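# Place the boxes upright and aligned on the shelf

## Task

Set every box on the shelf standing upright, with the boxes next to each other with little gap and turned roughly parallel to the shelf's edges. Squeeze or push them only as firmly as carrying needs: a box that any hand or arm presses too hard stops counting as placed.

## Robot and tools

Robot: two 6-joint arms with parallel grippers, left_arm and right_arm. Calibrated bases in the scene frame: left_arm at (-0.045, +0.244, 0) m, right_arm at (+0.037, -0.286, 0) m, both almost unrotated. Scene frame: origin at table-top height halfway between the nominal bases, +x pointing out over the table, +y toward left_arm, +z up. The arm names do not match image sides.

Joint order for each arm (used in every row and every per-joint list): waist, shoulder, elbow, wrist pitch, wrist yaw, wrist roll. Stated ranges in rad: waist -2.618 to 3.054, shoulder 0.000 to 3.142, elbow 0.000 to 3.142, wrist pitch -1.571 to 1.571, wrist yaw -1.571 to 1.571, wrist roll -2.094 to 2.094. True ends may differ by up to 0.059 rad.

A row is always 14 numbers in [-1, 1], one flat list covering both arms: left_arm's six joint values then its opening, then right_arm's six joint values then its opening. Joint values are offsets, not poses: they count from the "Joint targets" line as it stood when the action (or move) began, not from the previous row. Scale: 1.0 equals 2.224 rad for waist, shoulder and elbow, and 8.485 rad for the three wrist joints, so wrist values must be small. The opening value is absolute: +1 fully open, -1 closed. To keep an arm still send 0 for its joints and repeat its current opening (a 0 opening is a real command).

execute_actions(actions, cameras): actions is a list of up to 15 actions; each action is a table of up to 15 rows, one row per 1/30 s step; fewer rows means the last row is held to fill 15 steps (0.5 s). An empty list just reports state. An action asking a joint more than 0.059 rad beyond its range is rejected for both arms; a malformed action rejects the whole call. cameras chooses images: omitted/null/["all"] gives all, [] gives none; names are cam_high, cam_left_wrist, cam_right_wrist (each 672x504).

move(target, speed, blend, opening_speed, blocking, cameras): target is one 14-number row or a list of up to 15 rows, every row an offset from the same starting Joint targets. All joints move together on a joint-space path (grippers curve). speed is rad/s for the joint with the longest way, 0.01 to 12.57, default 0.5; one value or one per target. blend (rad) rounds corners between listed targets. opening_speed is the opening change per second on the -1..+1 scale, at least 0.2. blocking=false returns after about 0.5 s while motion continues. Paths shorter than 0.5 s are stretched; longer than 10 s stop short. No obstacle avoidance. The result adds a "move:" line: done, off_target (resting more than 0.035 rad from target), moving, held, or fault, plus limits=held if steps were withheld. done does not mean nothing was touched.

wait(seconds 0 to 10): lets time pass holding commands. stop(): brakes a running move. zoom_image(camera, region [x0, y0, x1, y1] pixels, at most 504x504): close-up of that camera's latest image. read_manual(section): licence texts only. finished_scene(scene 1 or 2): ends the scene permanently; the goal must hold with the robot not touching anything.

Results: end_effector_position (m) and end_effector_quat_wxyz per gripper in the scene frame; may be off by a few cm, more when stretched. The position is the point between the pads, about 1 cm short of the fingertips; fingers point along the gripper's +z and close along its y. Joint positions (rad) per arm end with the finger gap in m (0.093 fully open); Joint velocities (rad/s) end with its rate, and read "within noise" when still. Joint targets are the base for your next offsets. Joint torques follow the joint order, include gravity, and joints 1-3 wrap at ±28 N m. Action calls also list joint positions at some steps. Lines to watch: "joint sent to its limit", "joint command not followed" (clearance check altered targets), MOTOR HOT (75 °C) and OVER-TEMPERATURE FAULT (90 °C folds that arm for the rest of the scene).

Gripping: grip_measured uses the opening scale. Pads meet near -0.94; an object of width w mm sits at about -0.94 + 0.0208·w, and readings may run up to 0.02 high. Sending a little below that value grips gently; 0.24 or more below grips at full force (50 to 65 N per pad). Because boxes must not be squeezed too hard, close gradually to just below the width reading, and avoid one-step jumps far below it, which spike the force. Keep sending the same value while carrying; release with a value well above the width reading.

Motion limits: per step each joint target stays within 0.339 rad (first three) or 2.2 rad (wrists) of its measured angle, and targets placing a gripper more than 200 mm from its current spot are scaled back, so big moves take several actions. To stop pushing against something, command targets back past the measured positions.

Avoid: dropping or releasing boxes while they move, knocking anything off the table, fast impacts, pressing boxes or the shelf hard, the two arms hitting each other or one gripper closing on the other's fingers, and camera cables touching objects (counts as contact). Long stretched holds heat motors. Loose objects can get an occasional small push.

Each tool is called after "Request:" as name(argument=value, ...) on one line, values as JSON.

## Session

Request:
execute_actions(actions=[])

Scene clock: 0.00 s.
left_arm: end_effector_position=(+0.1969, +0.1575, +0.3326) grip_measured=+1.000 end_effector_quat_wxyz=(+0.593, +0.014, +0.768, -0.242) | right_arm: end_effector_position=(+0.2608, -0.2079, +0.3014) grip_measured=+1.000 end_effector_quat_wxyz=(+0.624, -0.195, +0.752, +0.084)
Joint positions: left_arm=[-0.24 0.57 0.827 -0.44 0.176 -0.338 0.093] | right_arm=[0.208 0.444 0.722 -0.489 -0.169 -0.157 0.093]
Joint velocities: within noise
Joint torques (N m): no reading
Heat: left arm: 34 °C; right arm: 33 °C.
Joint targets: left_arm=[-0.240 0.571 0.839 -0.429 0.176 -0.337] | right_arm=[0.208 0.445 0.728 -0.495 -0.169 -0.156]
Tool commands: left_gripper/opening=+1.0 right_gripper/opening=+1.0

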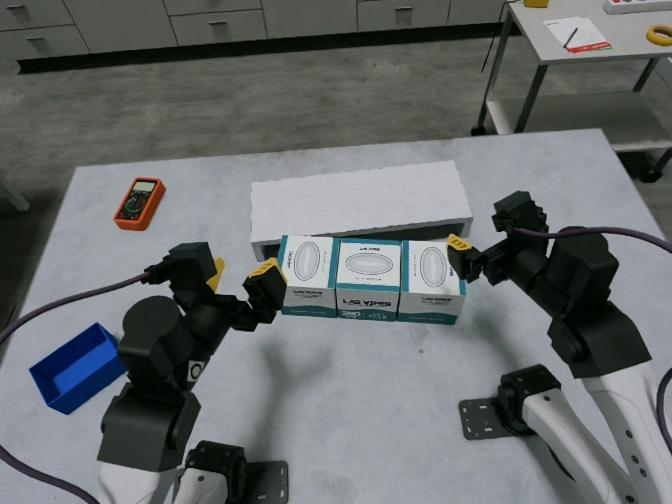

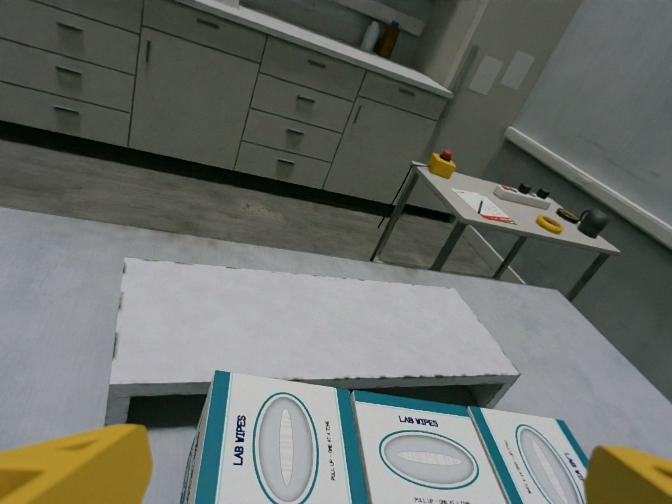

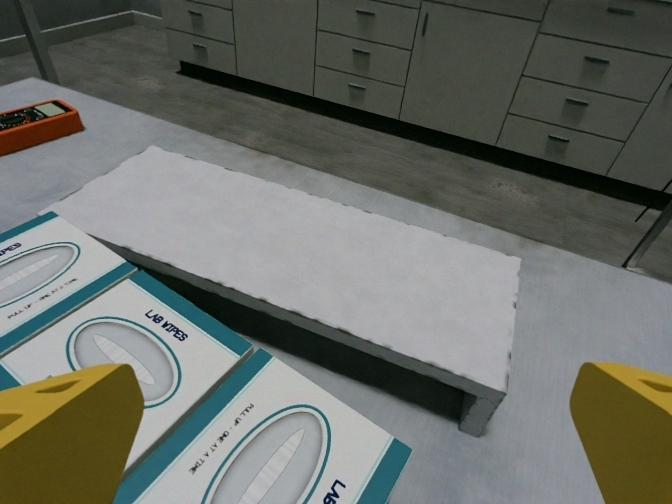

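Request:
zoom_image(camera="cam_high", region=[230, 140, 500, 340])

Request:
zoom_image(camera="cam_high", region=[0, 320, 300, 504])

Request:
zoom_image(camera="cam_high", region=[430, 320, 672, 504])

Request:
zoom_image(camera="cam_left_wrist", region=[90, 230, 594, 504])

Request:
zoom_image(camera="cam_right_wrist", region=[0, 100, 504, 504])

Scaled by 1.867 from the camera's 672x504 image, which has a finer 960x720 frame.

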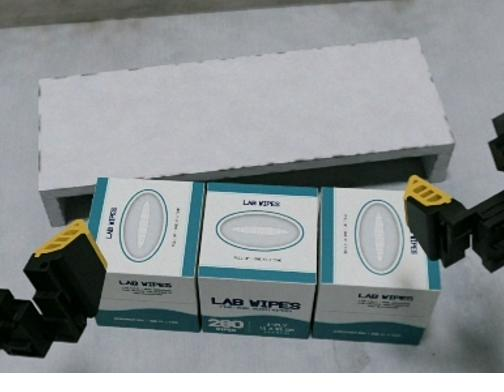

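Scaled by 1.680 from the camera's 672x504 image, which has a finer 960x720 frame.

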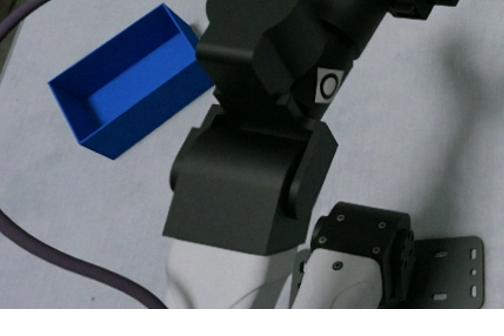

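Scaled by 2.083 from the camera's 672x504 image, which has a finer 960x720 frame.

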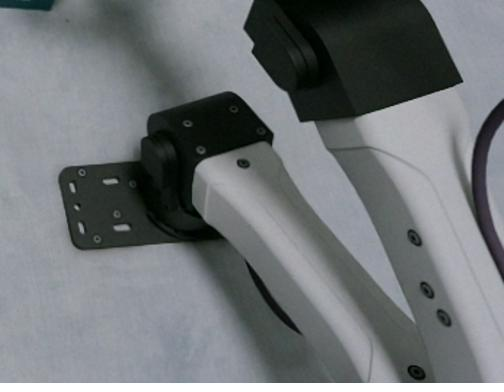

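Scaled by 1.000.

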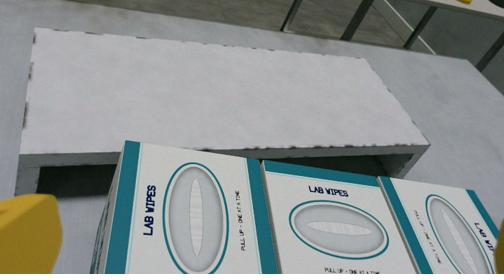

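Scaled by 1.000.

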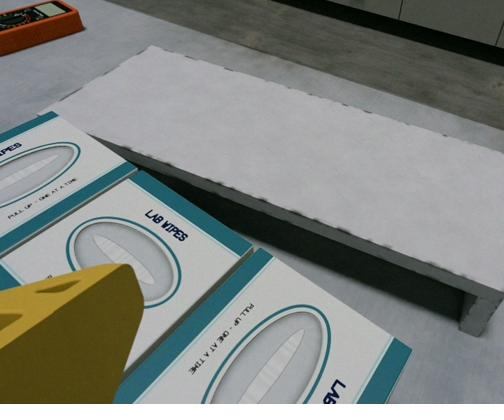

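Request:
zoom_image(camera="cam_high", region=[270, 225, 380, 325])

Request:
zoom_image(camera="cam_high", region=[370, 225, 480, 325])

Request:
zoom_image(camera="cam_high", region=[240, 150, 490, 270])

Scaled by 4.582 from the camera's 672x504 image, which has a finer 960x720 frame.

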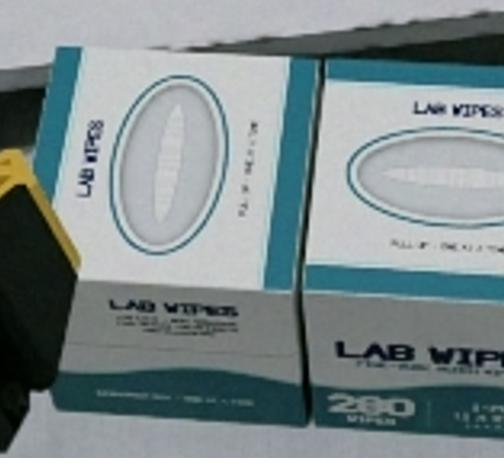

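Scaled by 4.582 from the camera's 672x504 image, which has a finer 960x720 frame.

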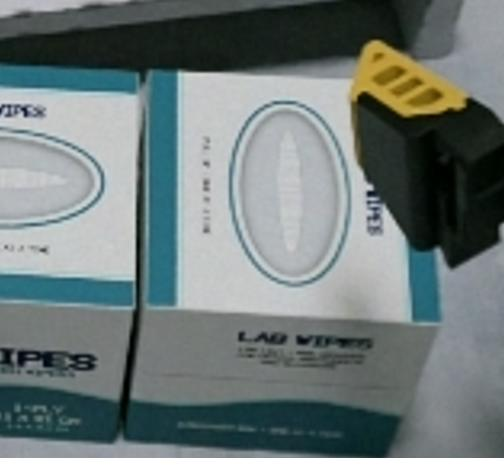

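Scaled by 2.016 from the camera's 672x504 image, which has a finer 960x720 frame.

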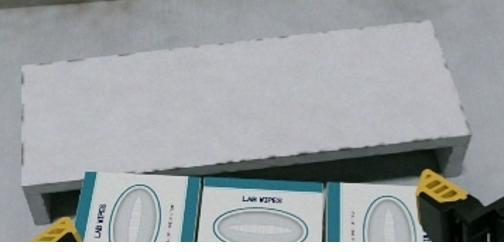

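Request:
move(target=[0,0,0,0,0,0,-0.95,0.14735,0.82891,0.76295,-0.11918,0.03985,0.09978,-0.95], speed=1.0)

Scene clock: 15.33 s.
left_arm: end_effector_position=(+0.1969, +0.1575, +0.3326) grip_measured=-0.947 end_effector_quat_wxyz=(+0.593, +0.014, +0.768, -0.242) | right_arm: end_effector_position=(+0.4592, -0.0621, +0.1663) grip_measured=-0.947 end_effector_quat_wxyz=(+0.126, +0.076, +0.989, -0.005)
Joint positions: left_arm=[-0.24 0.57 0.827 -0.44 0.176 -0.338 0] | right_arm=[0.534 2.285 2.405 -1.488 0.154 0.68 0]
Joint velocities: within noise
Joint torques (N m): left_arm=[0.2 0.83 6.57 2.04 0.07 0] | right_arm=[0.16 -13.57 7.66 0.68 0.42 0.14]
Heat: left arm: 36 °C; right arm: 36 °C.
Joint targets: left_arm=[-0.240 0.571 0.839 -0.429 0.176 -0.337] | right_arm=[0.535 2.289 2.425 -1.506 0.169 0.690]
move: done

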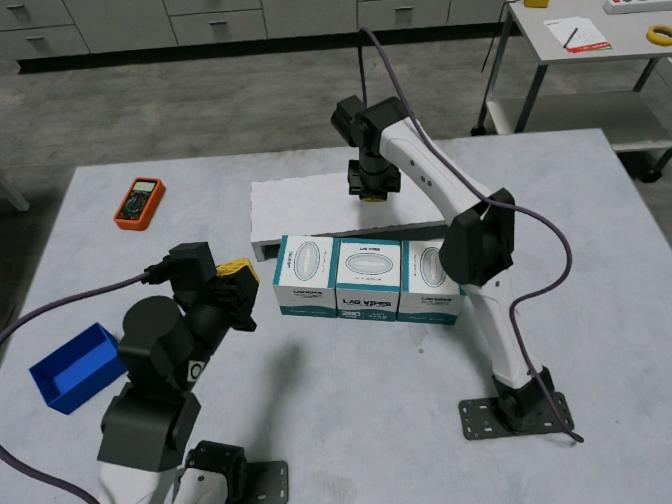

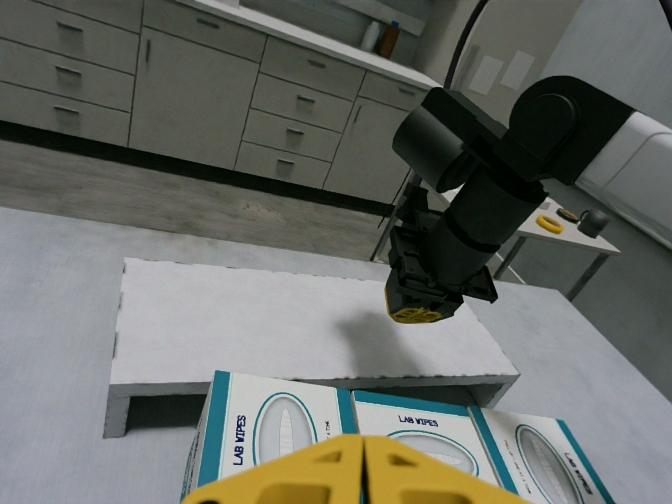

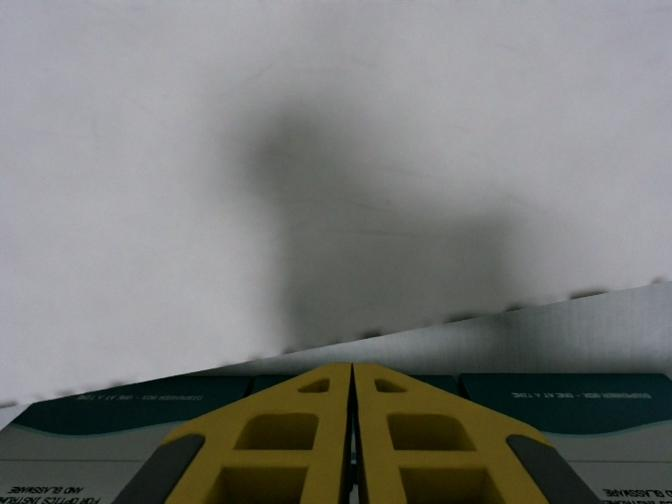

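Request:
zoom_image(camera="cam_high", region=[270, 150, 480, 330])

Request:
zoom_image(camera="cam_left_wrist", region=[180, 230, 672, 504])

Scaled by 2.400 from the camera's 672x504 image, which has a finer 960x720 frame.

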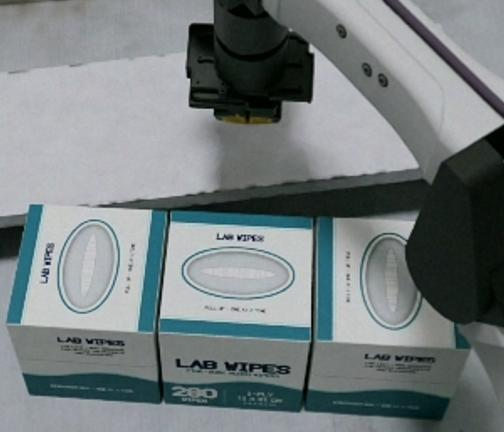

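Scaled by 1.024 from the camera's 672x504 image, which has a finer 960x720 frame.

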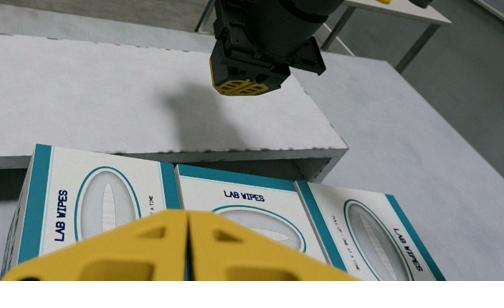

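Request:
move(target=[0,0,0,0,0,0,-0.95,0.02563,-0.07181,-0.12729,0.0134,0.0013,0.00669,-0.95], speed=0.5)

Request:
zoom_image(camera="cam_high", region=[270, 150, 480, 330])

Scene clock: 19.20 s.
left_arm: end_effector_position=(+0.1969, +0.1575, +0.3326) grip_measured=-0.947 end_effector_quat_wxyz=(+0.593, +0.014, +0.768, -0.242) | right_arm: end_effector_position=(+0.4232, -0.0566, +0.1532) grip_measured=-0.947 end_effector_quat_wxyz=(+0.110, +0.075, +0.991, -0.018)
Joint positions: left_arm=[-0.24 0.57 0.827 -0.44 0.176 -0.338 0] | right_arm=[0.59 2.161 2.152 -1.411 0.165 0.737 0]
Joint velocities: within noise
Joint torques (N m): left_arm=[0.18 1.06 6.61 2.04 0.05 0] | right_arm=[0.28 -16.08 5.23 0.92 0.43 0.16]
Heat: left arm: 36 °C; right arm: 35 °C.
Joint targets: left_arm=[-0.240 0.571 0.839 -0.429 0.176 -0.337] | right_arm=[0.592 2.129 2.142 -1.393 0.180 0.747]
move: done

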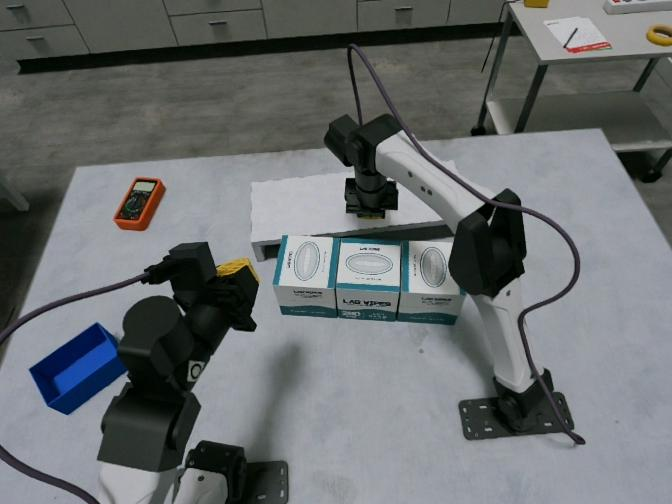

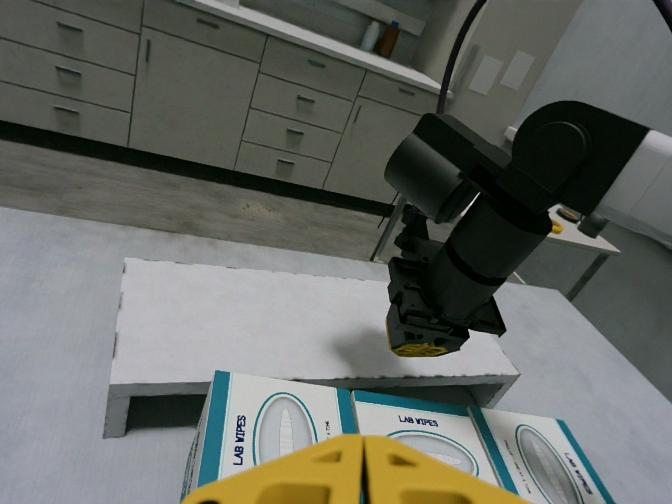

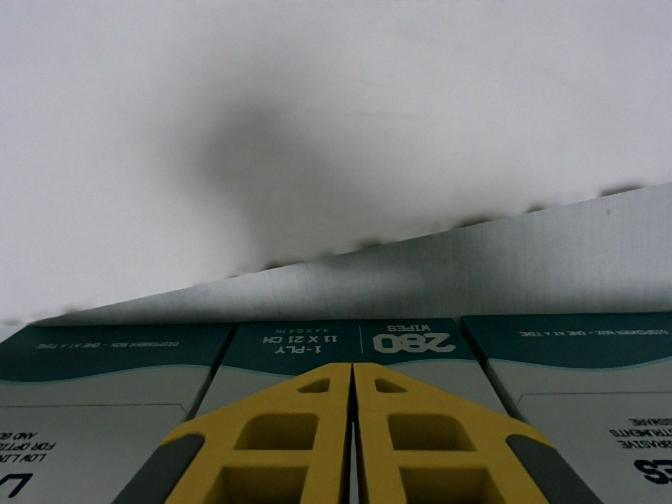

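Scaled by 2.400 from the camera's 672x504 image, which has a finer 960x720 frame.

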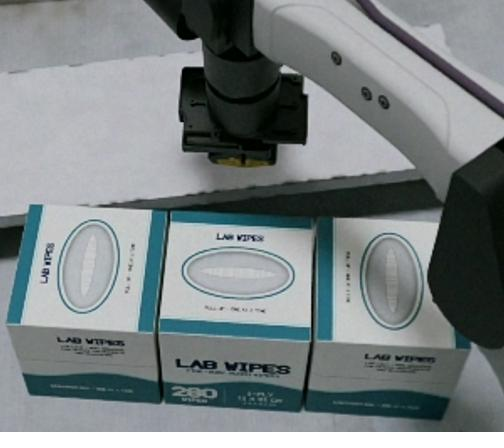

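Request:
move(target=[0,0,0,0,0,0,-0.95,0,-0.01556,-0.15,0.03524,0,0,-0.95], speed=0.3)

Request:
zoom_image(camera="cam_high", region=[270, 150, 480, 330])

Scene clock: 21.33 s.
left_arm: end_effector_position=(+0.1969, +0.1575, +0.3326) grip_measured=-0.947 end_effector_quat_wxyz=(+0.593, +0.014, +0.768, -0.242) | right_arm: end_effector_position=(+0.4212, -0.0580, +0.0796) grip_measured=-0.947 end_effector_quat_wxyz=(+0.106, +0.075, +0.991, -0.021)
Joint positions: left_arm=[-0.24 0.57 0.827 -0.44 0.176 -0.338 0] | right_arm=[0.59 2.134 1.817 -1.113 0.165 0.737 0]
Joint velocities: within noise
Joint torques (N m): left_arm=[0.34 0.9 6.65 2 0.06 0.02] | right_arm=[0.28 -16.64 5.5 0.92 0.41 0.13]
Heat: left arm: 36 °C; right arm: 37 °C.
Joint targets: left_arm=[-0.240 0.571 0.839 -0.429 0.176 -0.337] | right_arm=[0.592 2.094 1.808 -1.094 0.180 0.747]
move: off_target (right_arm); right_arm: the shoulder is farthest, 0.040 rad from its target

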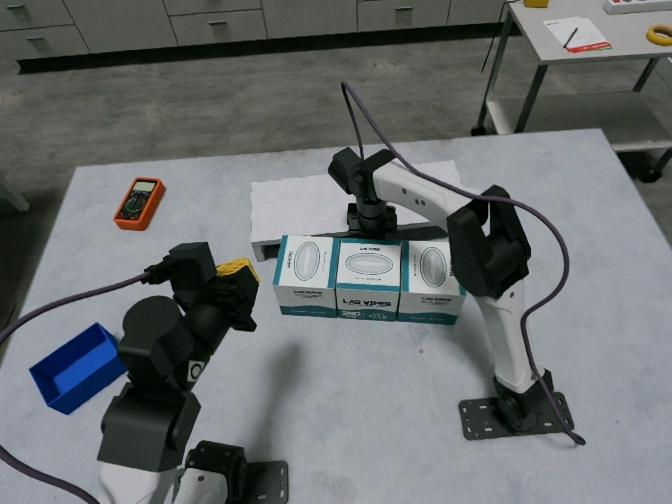

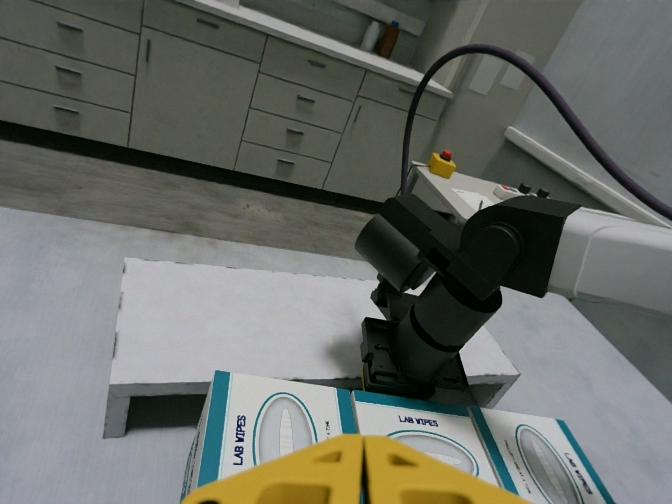

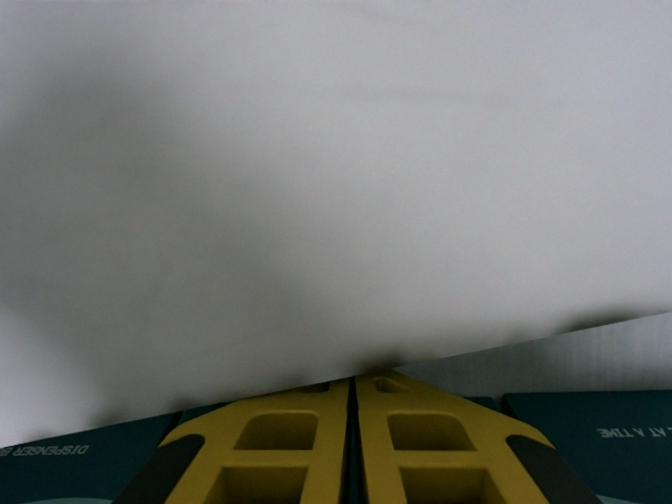

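Scaled by 2.400 from the camera's 672x504 image, which has a finer 960x720 frame.

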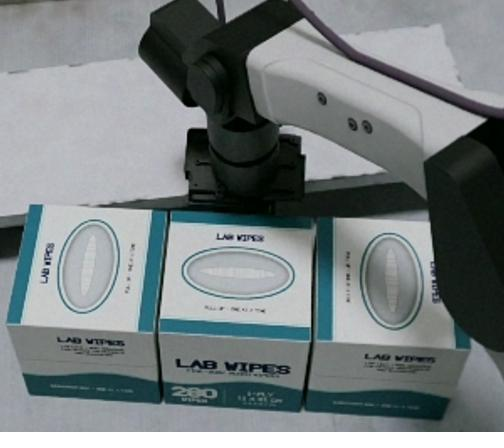

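Request:
move(target=[0,0,0,0,0,0,-0.95,0.03197,-0.0473,-0.088,0.00913,0.00154,0.00836,-0.95], speed=0.12)

Request:
zoom_image(camera="cam_high", region=[270, 150, 480, 330])

Scene clock: 24.70 s.
left_arm: end_effector_position=(+0.1969, +0.1575, +0.3326) grip_measured=-0.947 end_effector_quat_wxyz=(+0.593, +0.014, +0.768, -0.242) | right_arm: end_effector_position=(+0.3890, -0.0523, +0.0791) grip_measured=-0.947 end_effector_quat_wxyz=(+0.121, +0.080, +0.989, -0.014)
Joint positions: left_arm=[-0.24 0.57 0.827 -0.44 0.176 -0.338 0] | right_arm=[0.651 2.014 1.628 -1.023 0.184 0.806 0]
Joint velocities: within noise
Joint torques (N m): left_arm=[0.08 0.9 6.68 2 0.08 0.03] | right_arm=[1.28 -14.19 4.96 0.83 0.36 0.17]
Heat: left arm: 36 °C; right arm: 39 °C.
Joint targets: left_arm=[-0.240 0.571 0.839 -0.429 0.176 -0.337] | right_arm=[0.663 1.989 1.612 -1.016 0.193 0.818]
move: done

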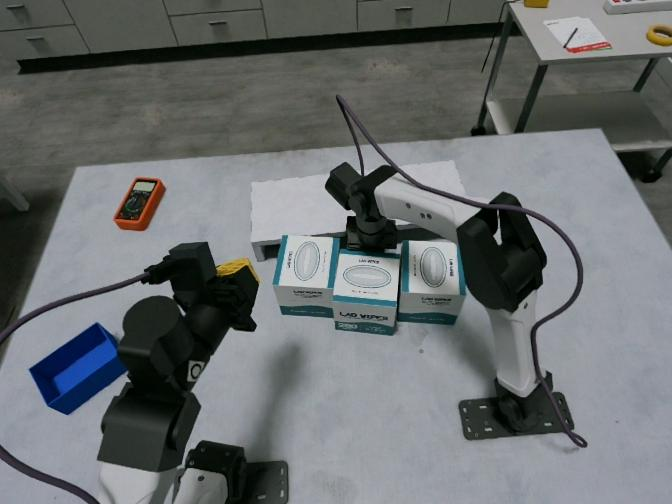

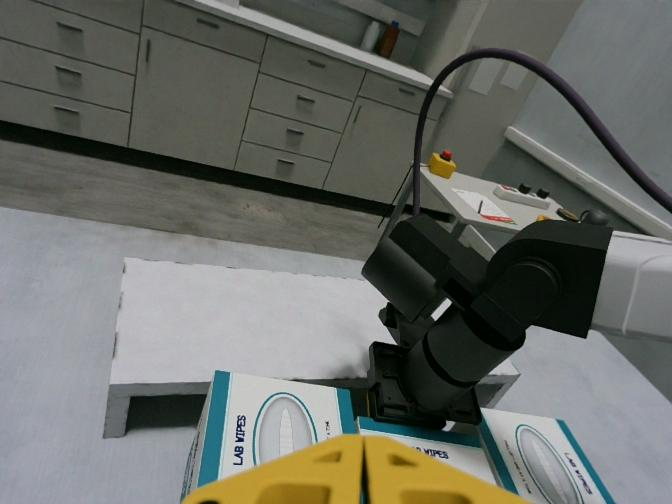

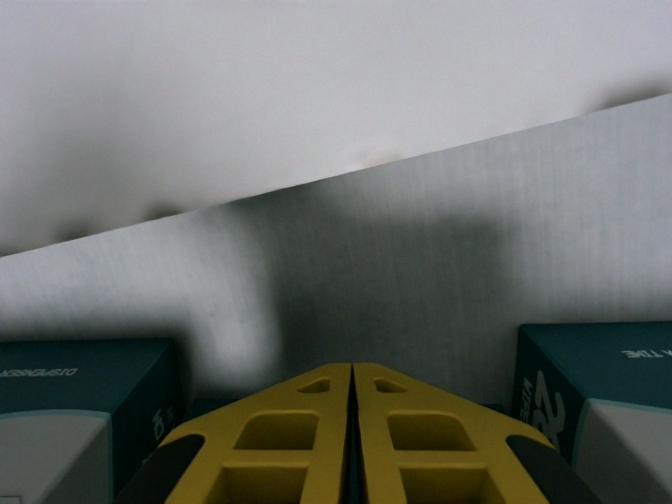

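Scaled by 2.400 from the camera's 672x504 image, which has a finer 960x720 frame.

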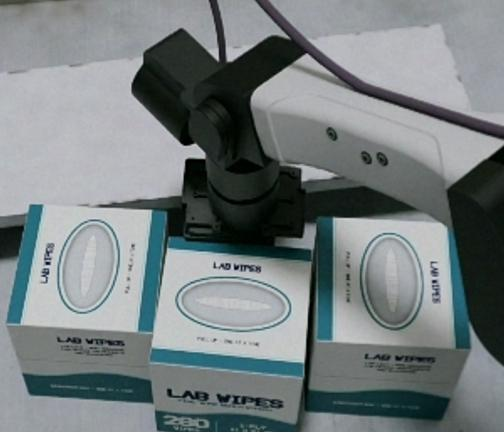

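Request:
move(target=[[0,0,0,0,0,0,-0.95,0.03665,-0.04231,-0.05814,0.00224,0.00163,0.00966,-0.95],[0,0,0,0,0,0,-0.95,0.07846,-0.07815,-0.10414,0.00253,0.00328,0.02074,-0.95],[0,0,0,0,0,0,-0.95,0.13246,-0.11079,-0.14366,0.00108,0.00507,0.03516,-0.95]], speed=0.12, blend=0.02)

Request:
zoom_image(camera="cam_high", region=[250, 200, 490, 400])

Scene clock: 28.43 s.
left_arm: end_effector_position=(+0.1969, +0.1575, +0.3326) grip_measured=-0.947 end_effector_quat_wxyz=(+0.593, +0.014, +0.768, -0.242) | right_arm: end_effector_position=(+0.2640, -0.0276, +0.0785) grip_measured=-0.947 end_effector_quat_wxyz=(+0.121, +0.078, +0.989, -0.015)
Joint positions: left_arm=[-0.24 0.57 0.827 -0.44 0.176 -0.338 0] | right_arm=[0.951 1.77 1.303 -1.004 0.224 1.105 0]
Joint velocities: within noise
Joint torques (N m): left_arm=[0.32 0.9 6.65 2.02 0.05 0.04] | right_arm=[0.69 -11.85 5.19 0.56 0.45 0.14]
Heat: left arm: 37 °C; right arm: 40 °C.
Joint targets: left_arm=[-0.240 0.571 0.839 -0.429 0.176 -0.337] | right_arm=[0.958 1.743 1.293 -1.007 0.236 1.116]
move: done

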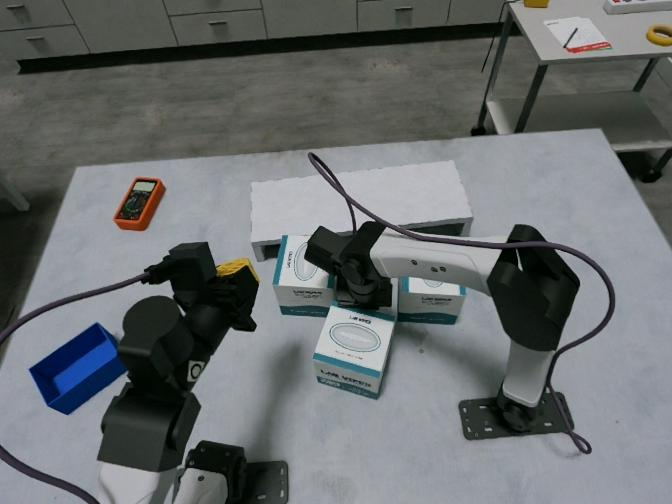

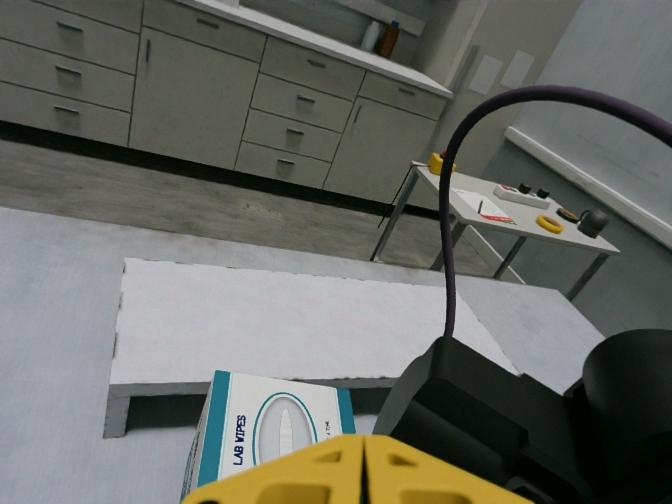

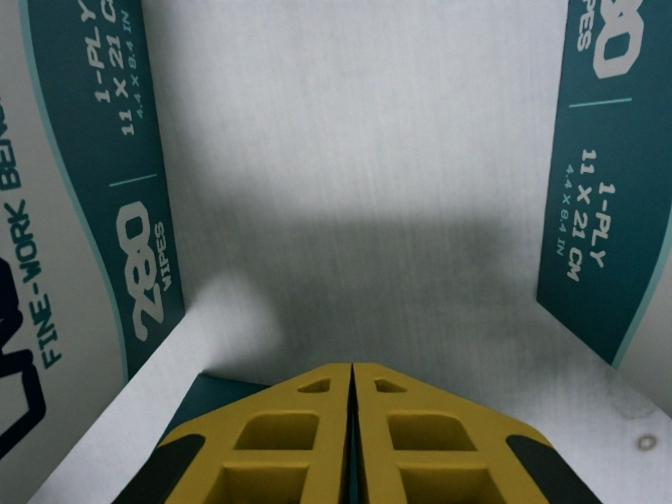

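Scaled by 2.100 from the camera's 672x504 image, which has a finer 960x720 frame.

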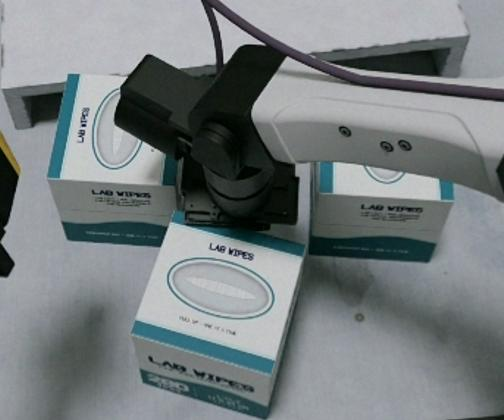

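Request:
zoom_image(camera="cam_high", region=[160, 220, 280, 320])

Request:
zoom_image(camera="cam_high", region=[300, 280, 400, 410])

Scaled by 4.200 from the camera's 672x504 image, which has a finer 960x720 frame.

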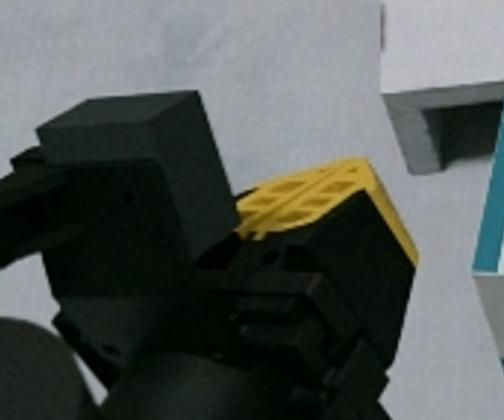

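Scaled by 3.877 from the camera's 672x504 image, which has a finer 960x720 frame.

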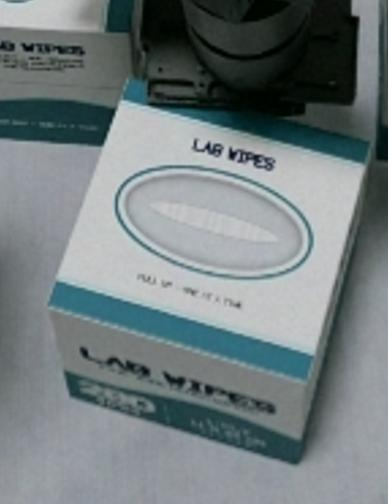

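Request:
move(target=[[0,0,0,0,0,0,-0.95,-0.03031,0.01772,0.02136,0.00088,-0.00098,-0.0081,-0.95],[0.07509,0.34375,0.05423,0.01183,-0.00608,0.0521,-0.95,0.06412,-0.08844,-0.03273,0.02107,0.06543,-0.01202,-0.95]], speed=0.6)

Request:
zoom_image(camera="cam_high", region=[230, 180, 490, 410])

Scene clock: 35.50 s.
left_arm: end_effector_position=(+0.3329, +0.1958, +0.1620) grip_measured=-0.947 end_effector_quat_wxyz=(+0.392, +0.098, +0.913, -0.058) | right_arm: end_effector_position=(+0.2970, -0.0322, +0.1740) grip_measured=-0.947 end_effector_quat_wxyz=(+0.411, +0.035, +0.910, -0.025)
Joint positions: left_arm=[-0.079 1.333 0.929 -0.361 0.138 0.089 0] | right_arm=[1.096 1.567 1.232 -0.847 0.776 1.021 0]
Joint velocities: within noise
Joint torques (N m): left_arm=[0.77 -5.57 8.64 1.89 -0.02 0.08] | right_arm=[0.47 -9.69 5.59 1.39 0.77 0]
Heat: left arm: 37 °C; right arm: 42 °C.
Joint targets: left_arm=[-0.073 1.336 0.959 -0.329 0.124 0.105] | right_arm=[1.101 1.546 1.220 -0.828 0.791 1.014]
move: done

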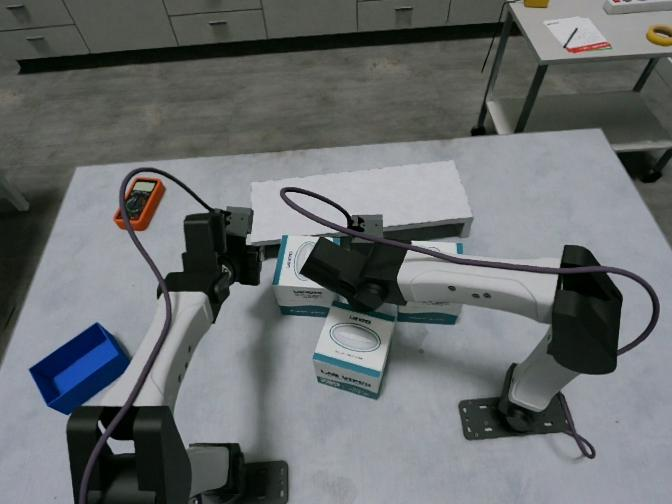

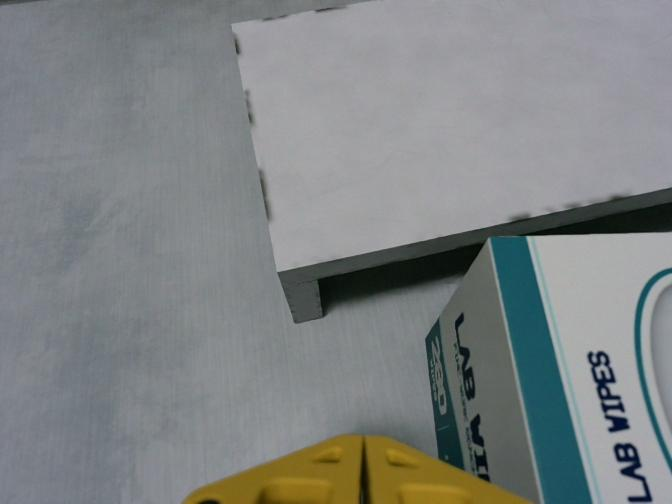

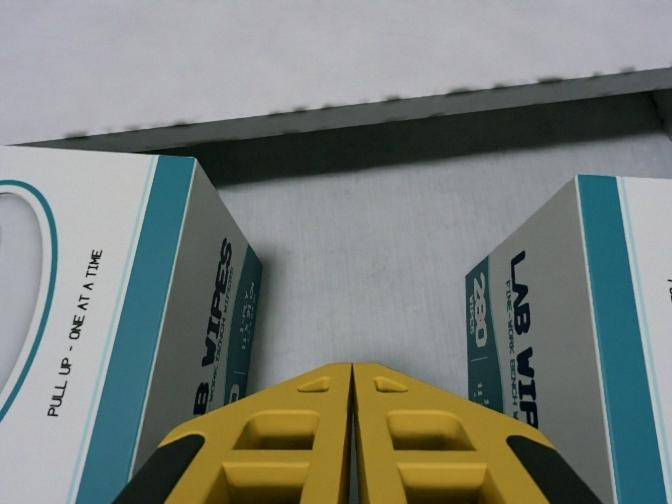

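Scaled by 1.938 from the camera's 672x504 image, which has a finer 960x720 frame.

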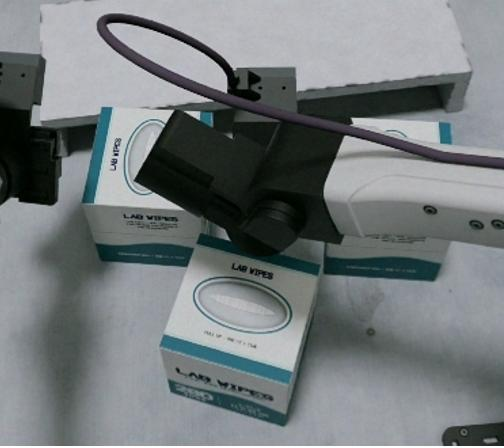

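Request:
move(target=[0.00135,0.03732,-0.11493,0.04686,-0.0024,0.00128,-0.95,-0.02621,0.0388,-0.11331,0.04968,-0.00145,-0.01028,-0.95], speed=0.3)

Request:
zoom_image(camera="cam_high", region=[230, 180, 490, 410])

Scene clock: 39.43 s.
left_arm: end_effector_position=(+0.3453, +0.1991, +0.1115) grip_measured=-0.947 end_effector_quat_wxyz=(+0.435, +0.099, +0.894, -0.045) | right_arm: end_effector_position=(+0.3160, -0.0323, +0.1077) grip_measured=-0.947 end_effector_quat_wxyz=(+0.433, +0.039, +0.901, -0.008)
Joint positions: left_arm=[-0.076 1.411 0.707 0.033 0.118 0.101 0] | right_arm=[1.049 1.621 0.976 -0.426 0.777 0.934 0]
Joint velocities: within noise
Joint torques (N m): left_arm=[0.69 -5.31 5.35 2.02 -0.06 0.15] | right_arm=[-0.62 -6.99 5.59 1.6 0.62 0.02]
Heat: left arm: 38 °C; right arm: 41 °C.
Joint targets: left_arm=[-0.070 1.419 0.704 0.068 0.104 0.116] | right_arm=[1.042 1.632 0.968 -0.407 0.779 0.927]
move: off_target (left_arm); left_arm: the wrist pitch is farthest, 0.036 rad from its target

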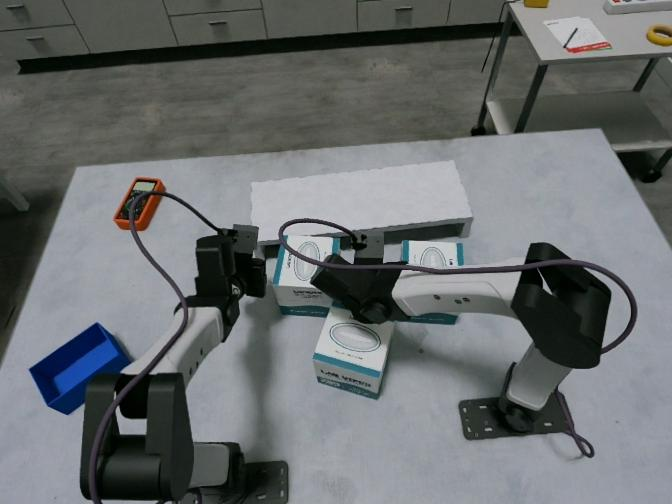

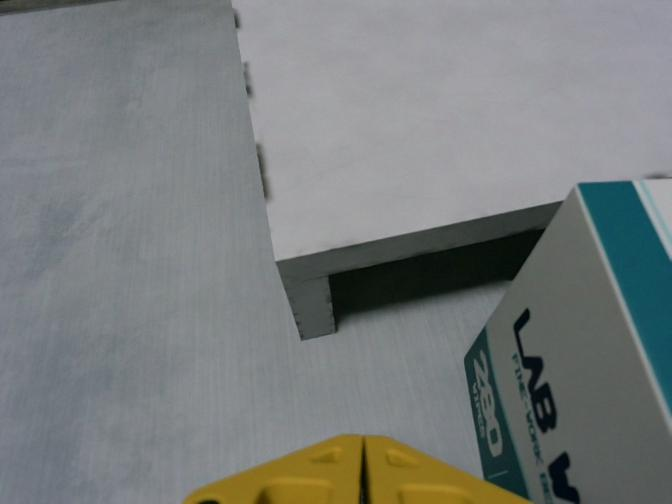

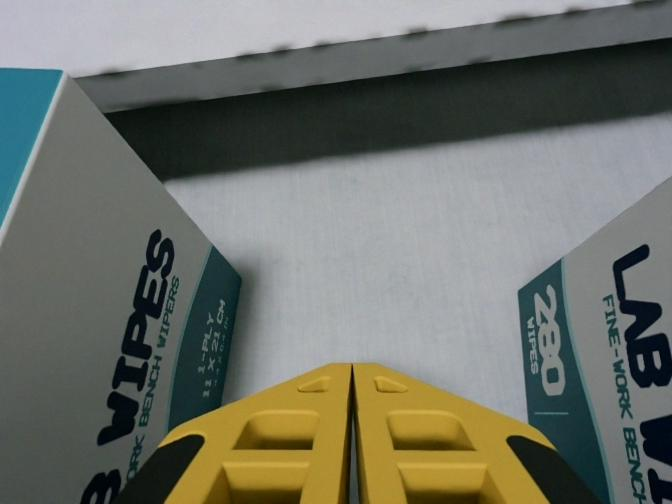

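Scaled by 1.938 from the camera's 672x504 image, which has a finer 960x720 frame.

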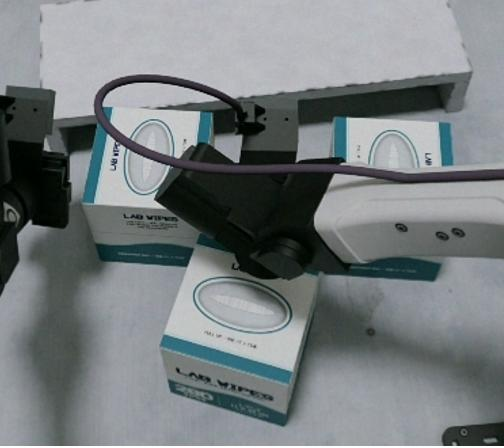

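Request:
move(target=[-0.01754,0.00148,-0.01583,0.00067,-0.00351,-0.00298,-0.95,0.0018,0.03004,0.02077,-0.00189,-0.00095,0.00163,-0.95], speed=0.1)

Scene clock: 41.23 s.
left_arm: end_effector_position=(+0.3367, +0.1943, +0.0983) grip_measured=-0.947 end_effector_quat_wxyz=(+0.422, +0.105, +0.900, -0.038) | right_arm: end_effector_position=(+0.3177, -0.0291, +0.0908) grip_measured=-0.947 end_effector_quat_wxyz=(+0.423, +0.029, +0.905, -0.027)
Joint positions: left_arm=[-0.103 1.411 0.673 0.039 0.089 0.1 0] | right_arm=[1.049 1.685 0.992 -0.425 0.777 0.933 0]
Joint velocities: within noise
Joint torques (N m): left_arm=[-0.32 -4.92 5.16 1.99 -0.04 -0.1] | right_arm=[-0.21 -7.19 8.08 1.34 0.54 0.15]
Heat: left arm: 38 °C; right arm: 41 °C.
Joint targets: left_arm=[-0.109 1.422 0.669 0.074 0.074 0.090] | right_arm=[1.046 1.699 1.014 -0.423 0.771 0.941]
move: done

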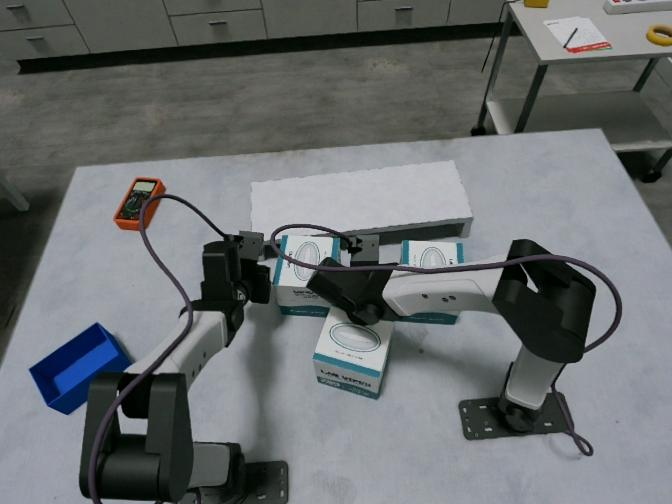

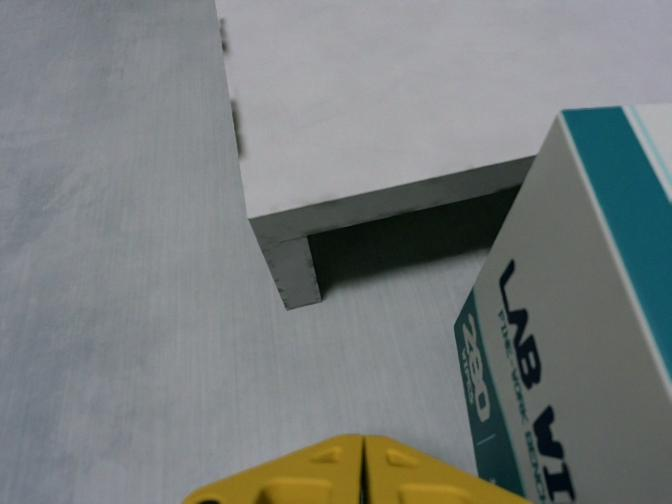

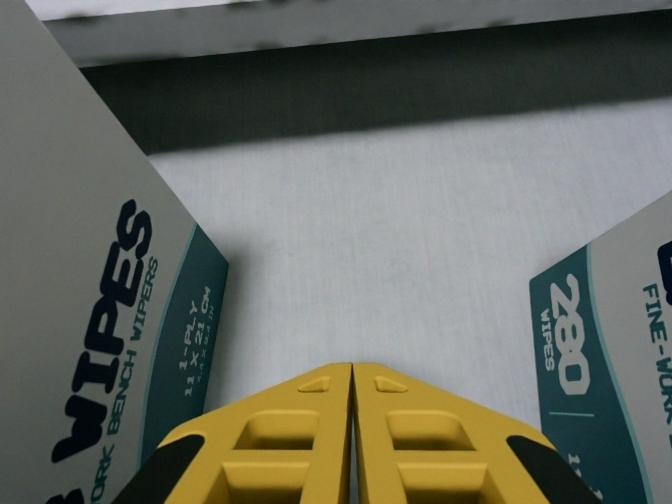

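Request:
move(target=[-0.02469,0.00022,-0.00148,0.00029,-0.00397,-0.00636,-0.95,0.01079,0.01897,0.03318,-0.00408,-0.00034,0.0035,-0.95], speed=0.08)

Request:
zoom_image(camera="cam_high", region=[230, 180, 430, 350])

Scene clock: 42.97 s.
left_arm: end_effector_position=(+0.3351, +0.1804, +0.0985) grip_measured=-0.947 end_effector_quat_wxyz=(+0.422, +0.097, +0.900, -0.043) | right_arm: end_effector_position=(+0.3220, -0.0115, +0.0979) grip_measured=-0.947 end_effector_quat_wxyz=(+0.425, +0.037, +0.904, -0.015)
Joint positions: left_arm=[-0.155 1.411 0.673 0.041 0.053 0.049 0] | right_arm=[1.062 1.725 1.065 -0.447 0.777 0.958 0]
Joint velocities: within noise
Joint torques (N m): left_arm=[-0.59 -4.89 4.9 1.99 -0.07 -0.12] | right_arm=[0.84 -7.6 8.18 1.22 0.5 0.15]
Heat: left arm: 38 °C; right arm: 41 °C.
Joint targets: left_arm=[-0.164 1.423 0.665 0.077 0.041 0.036] | right_arm=[1.070 1.741 1.088 -0.457 0.768 0.971]
move: done

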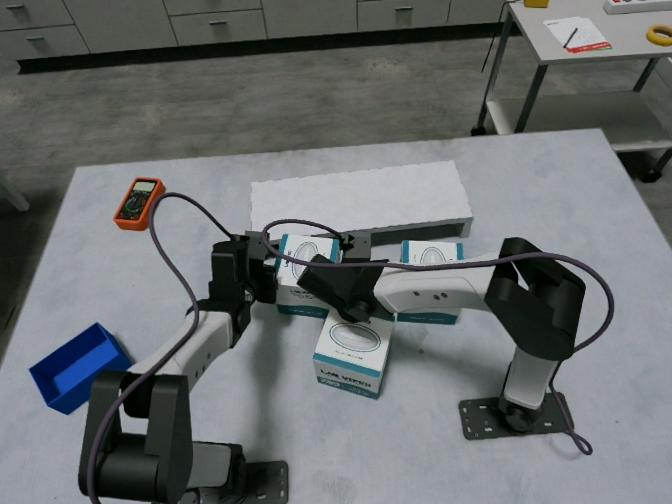

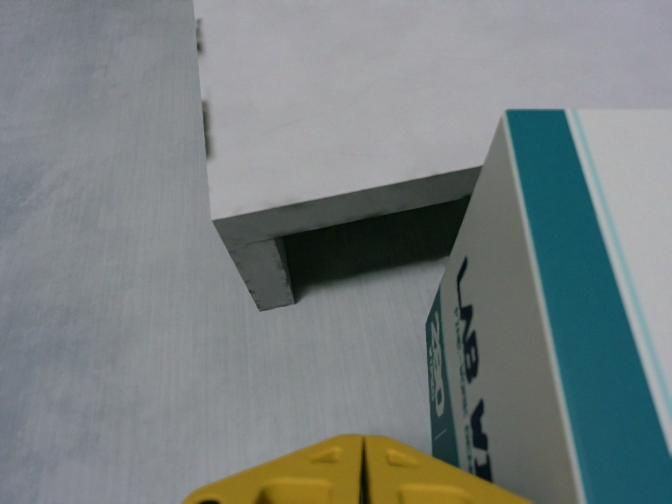

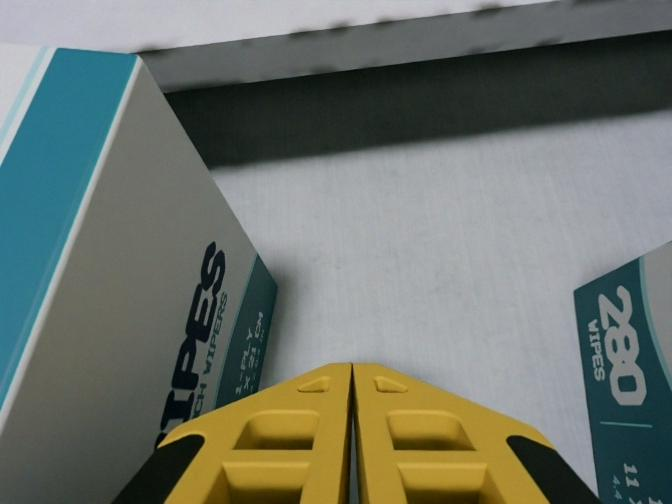

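Scaled by 2.520 from the camera's 672x504 image, which has a finer 960x720 frame.

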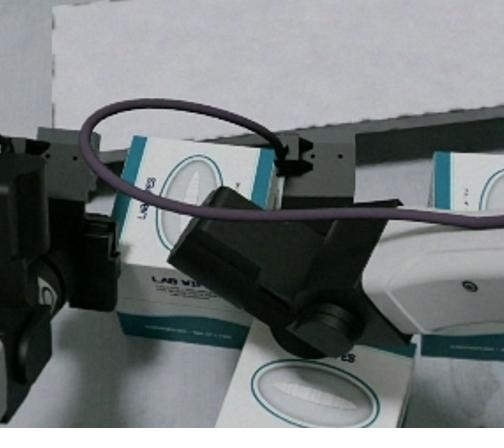

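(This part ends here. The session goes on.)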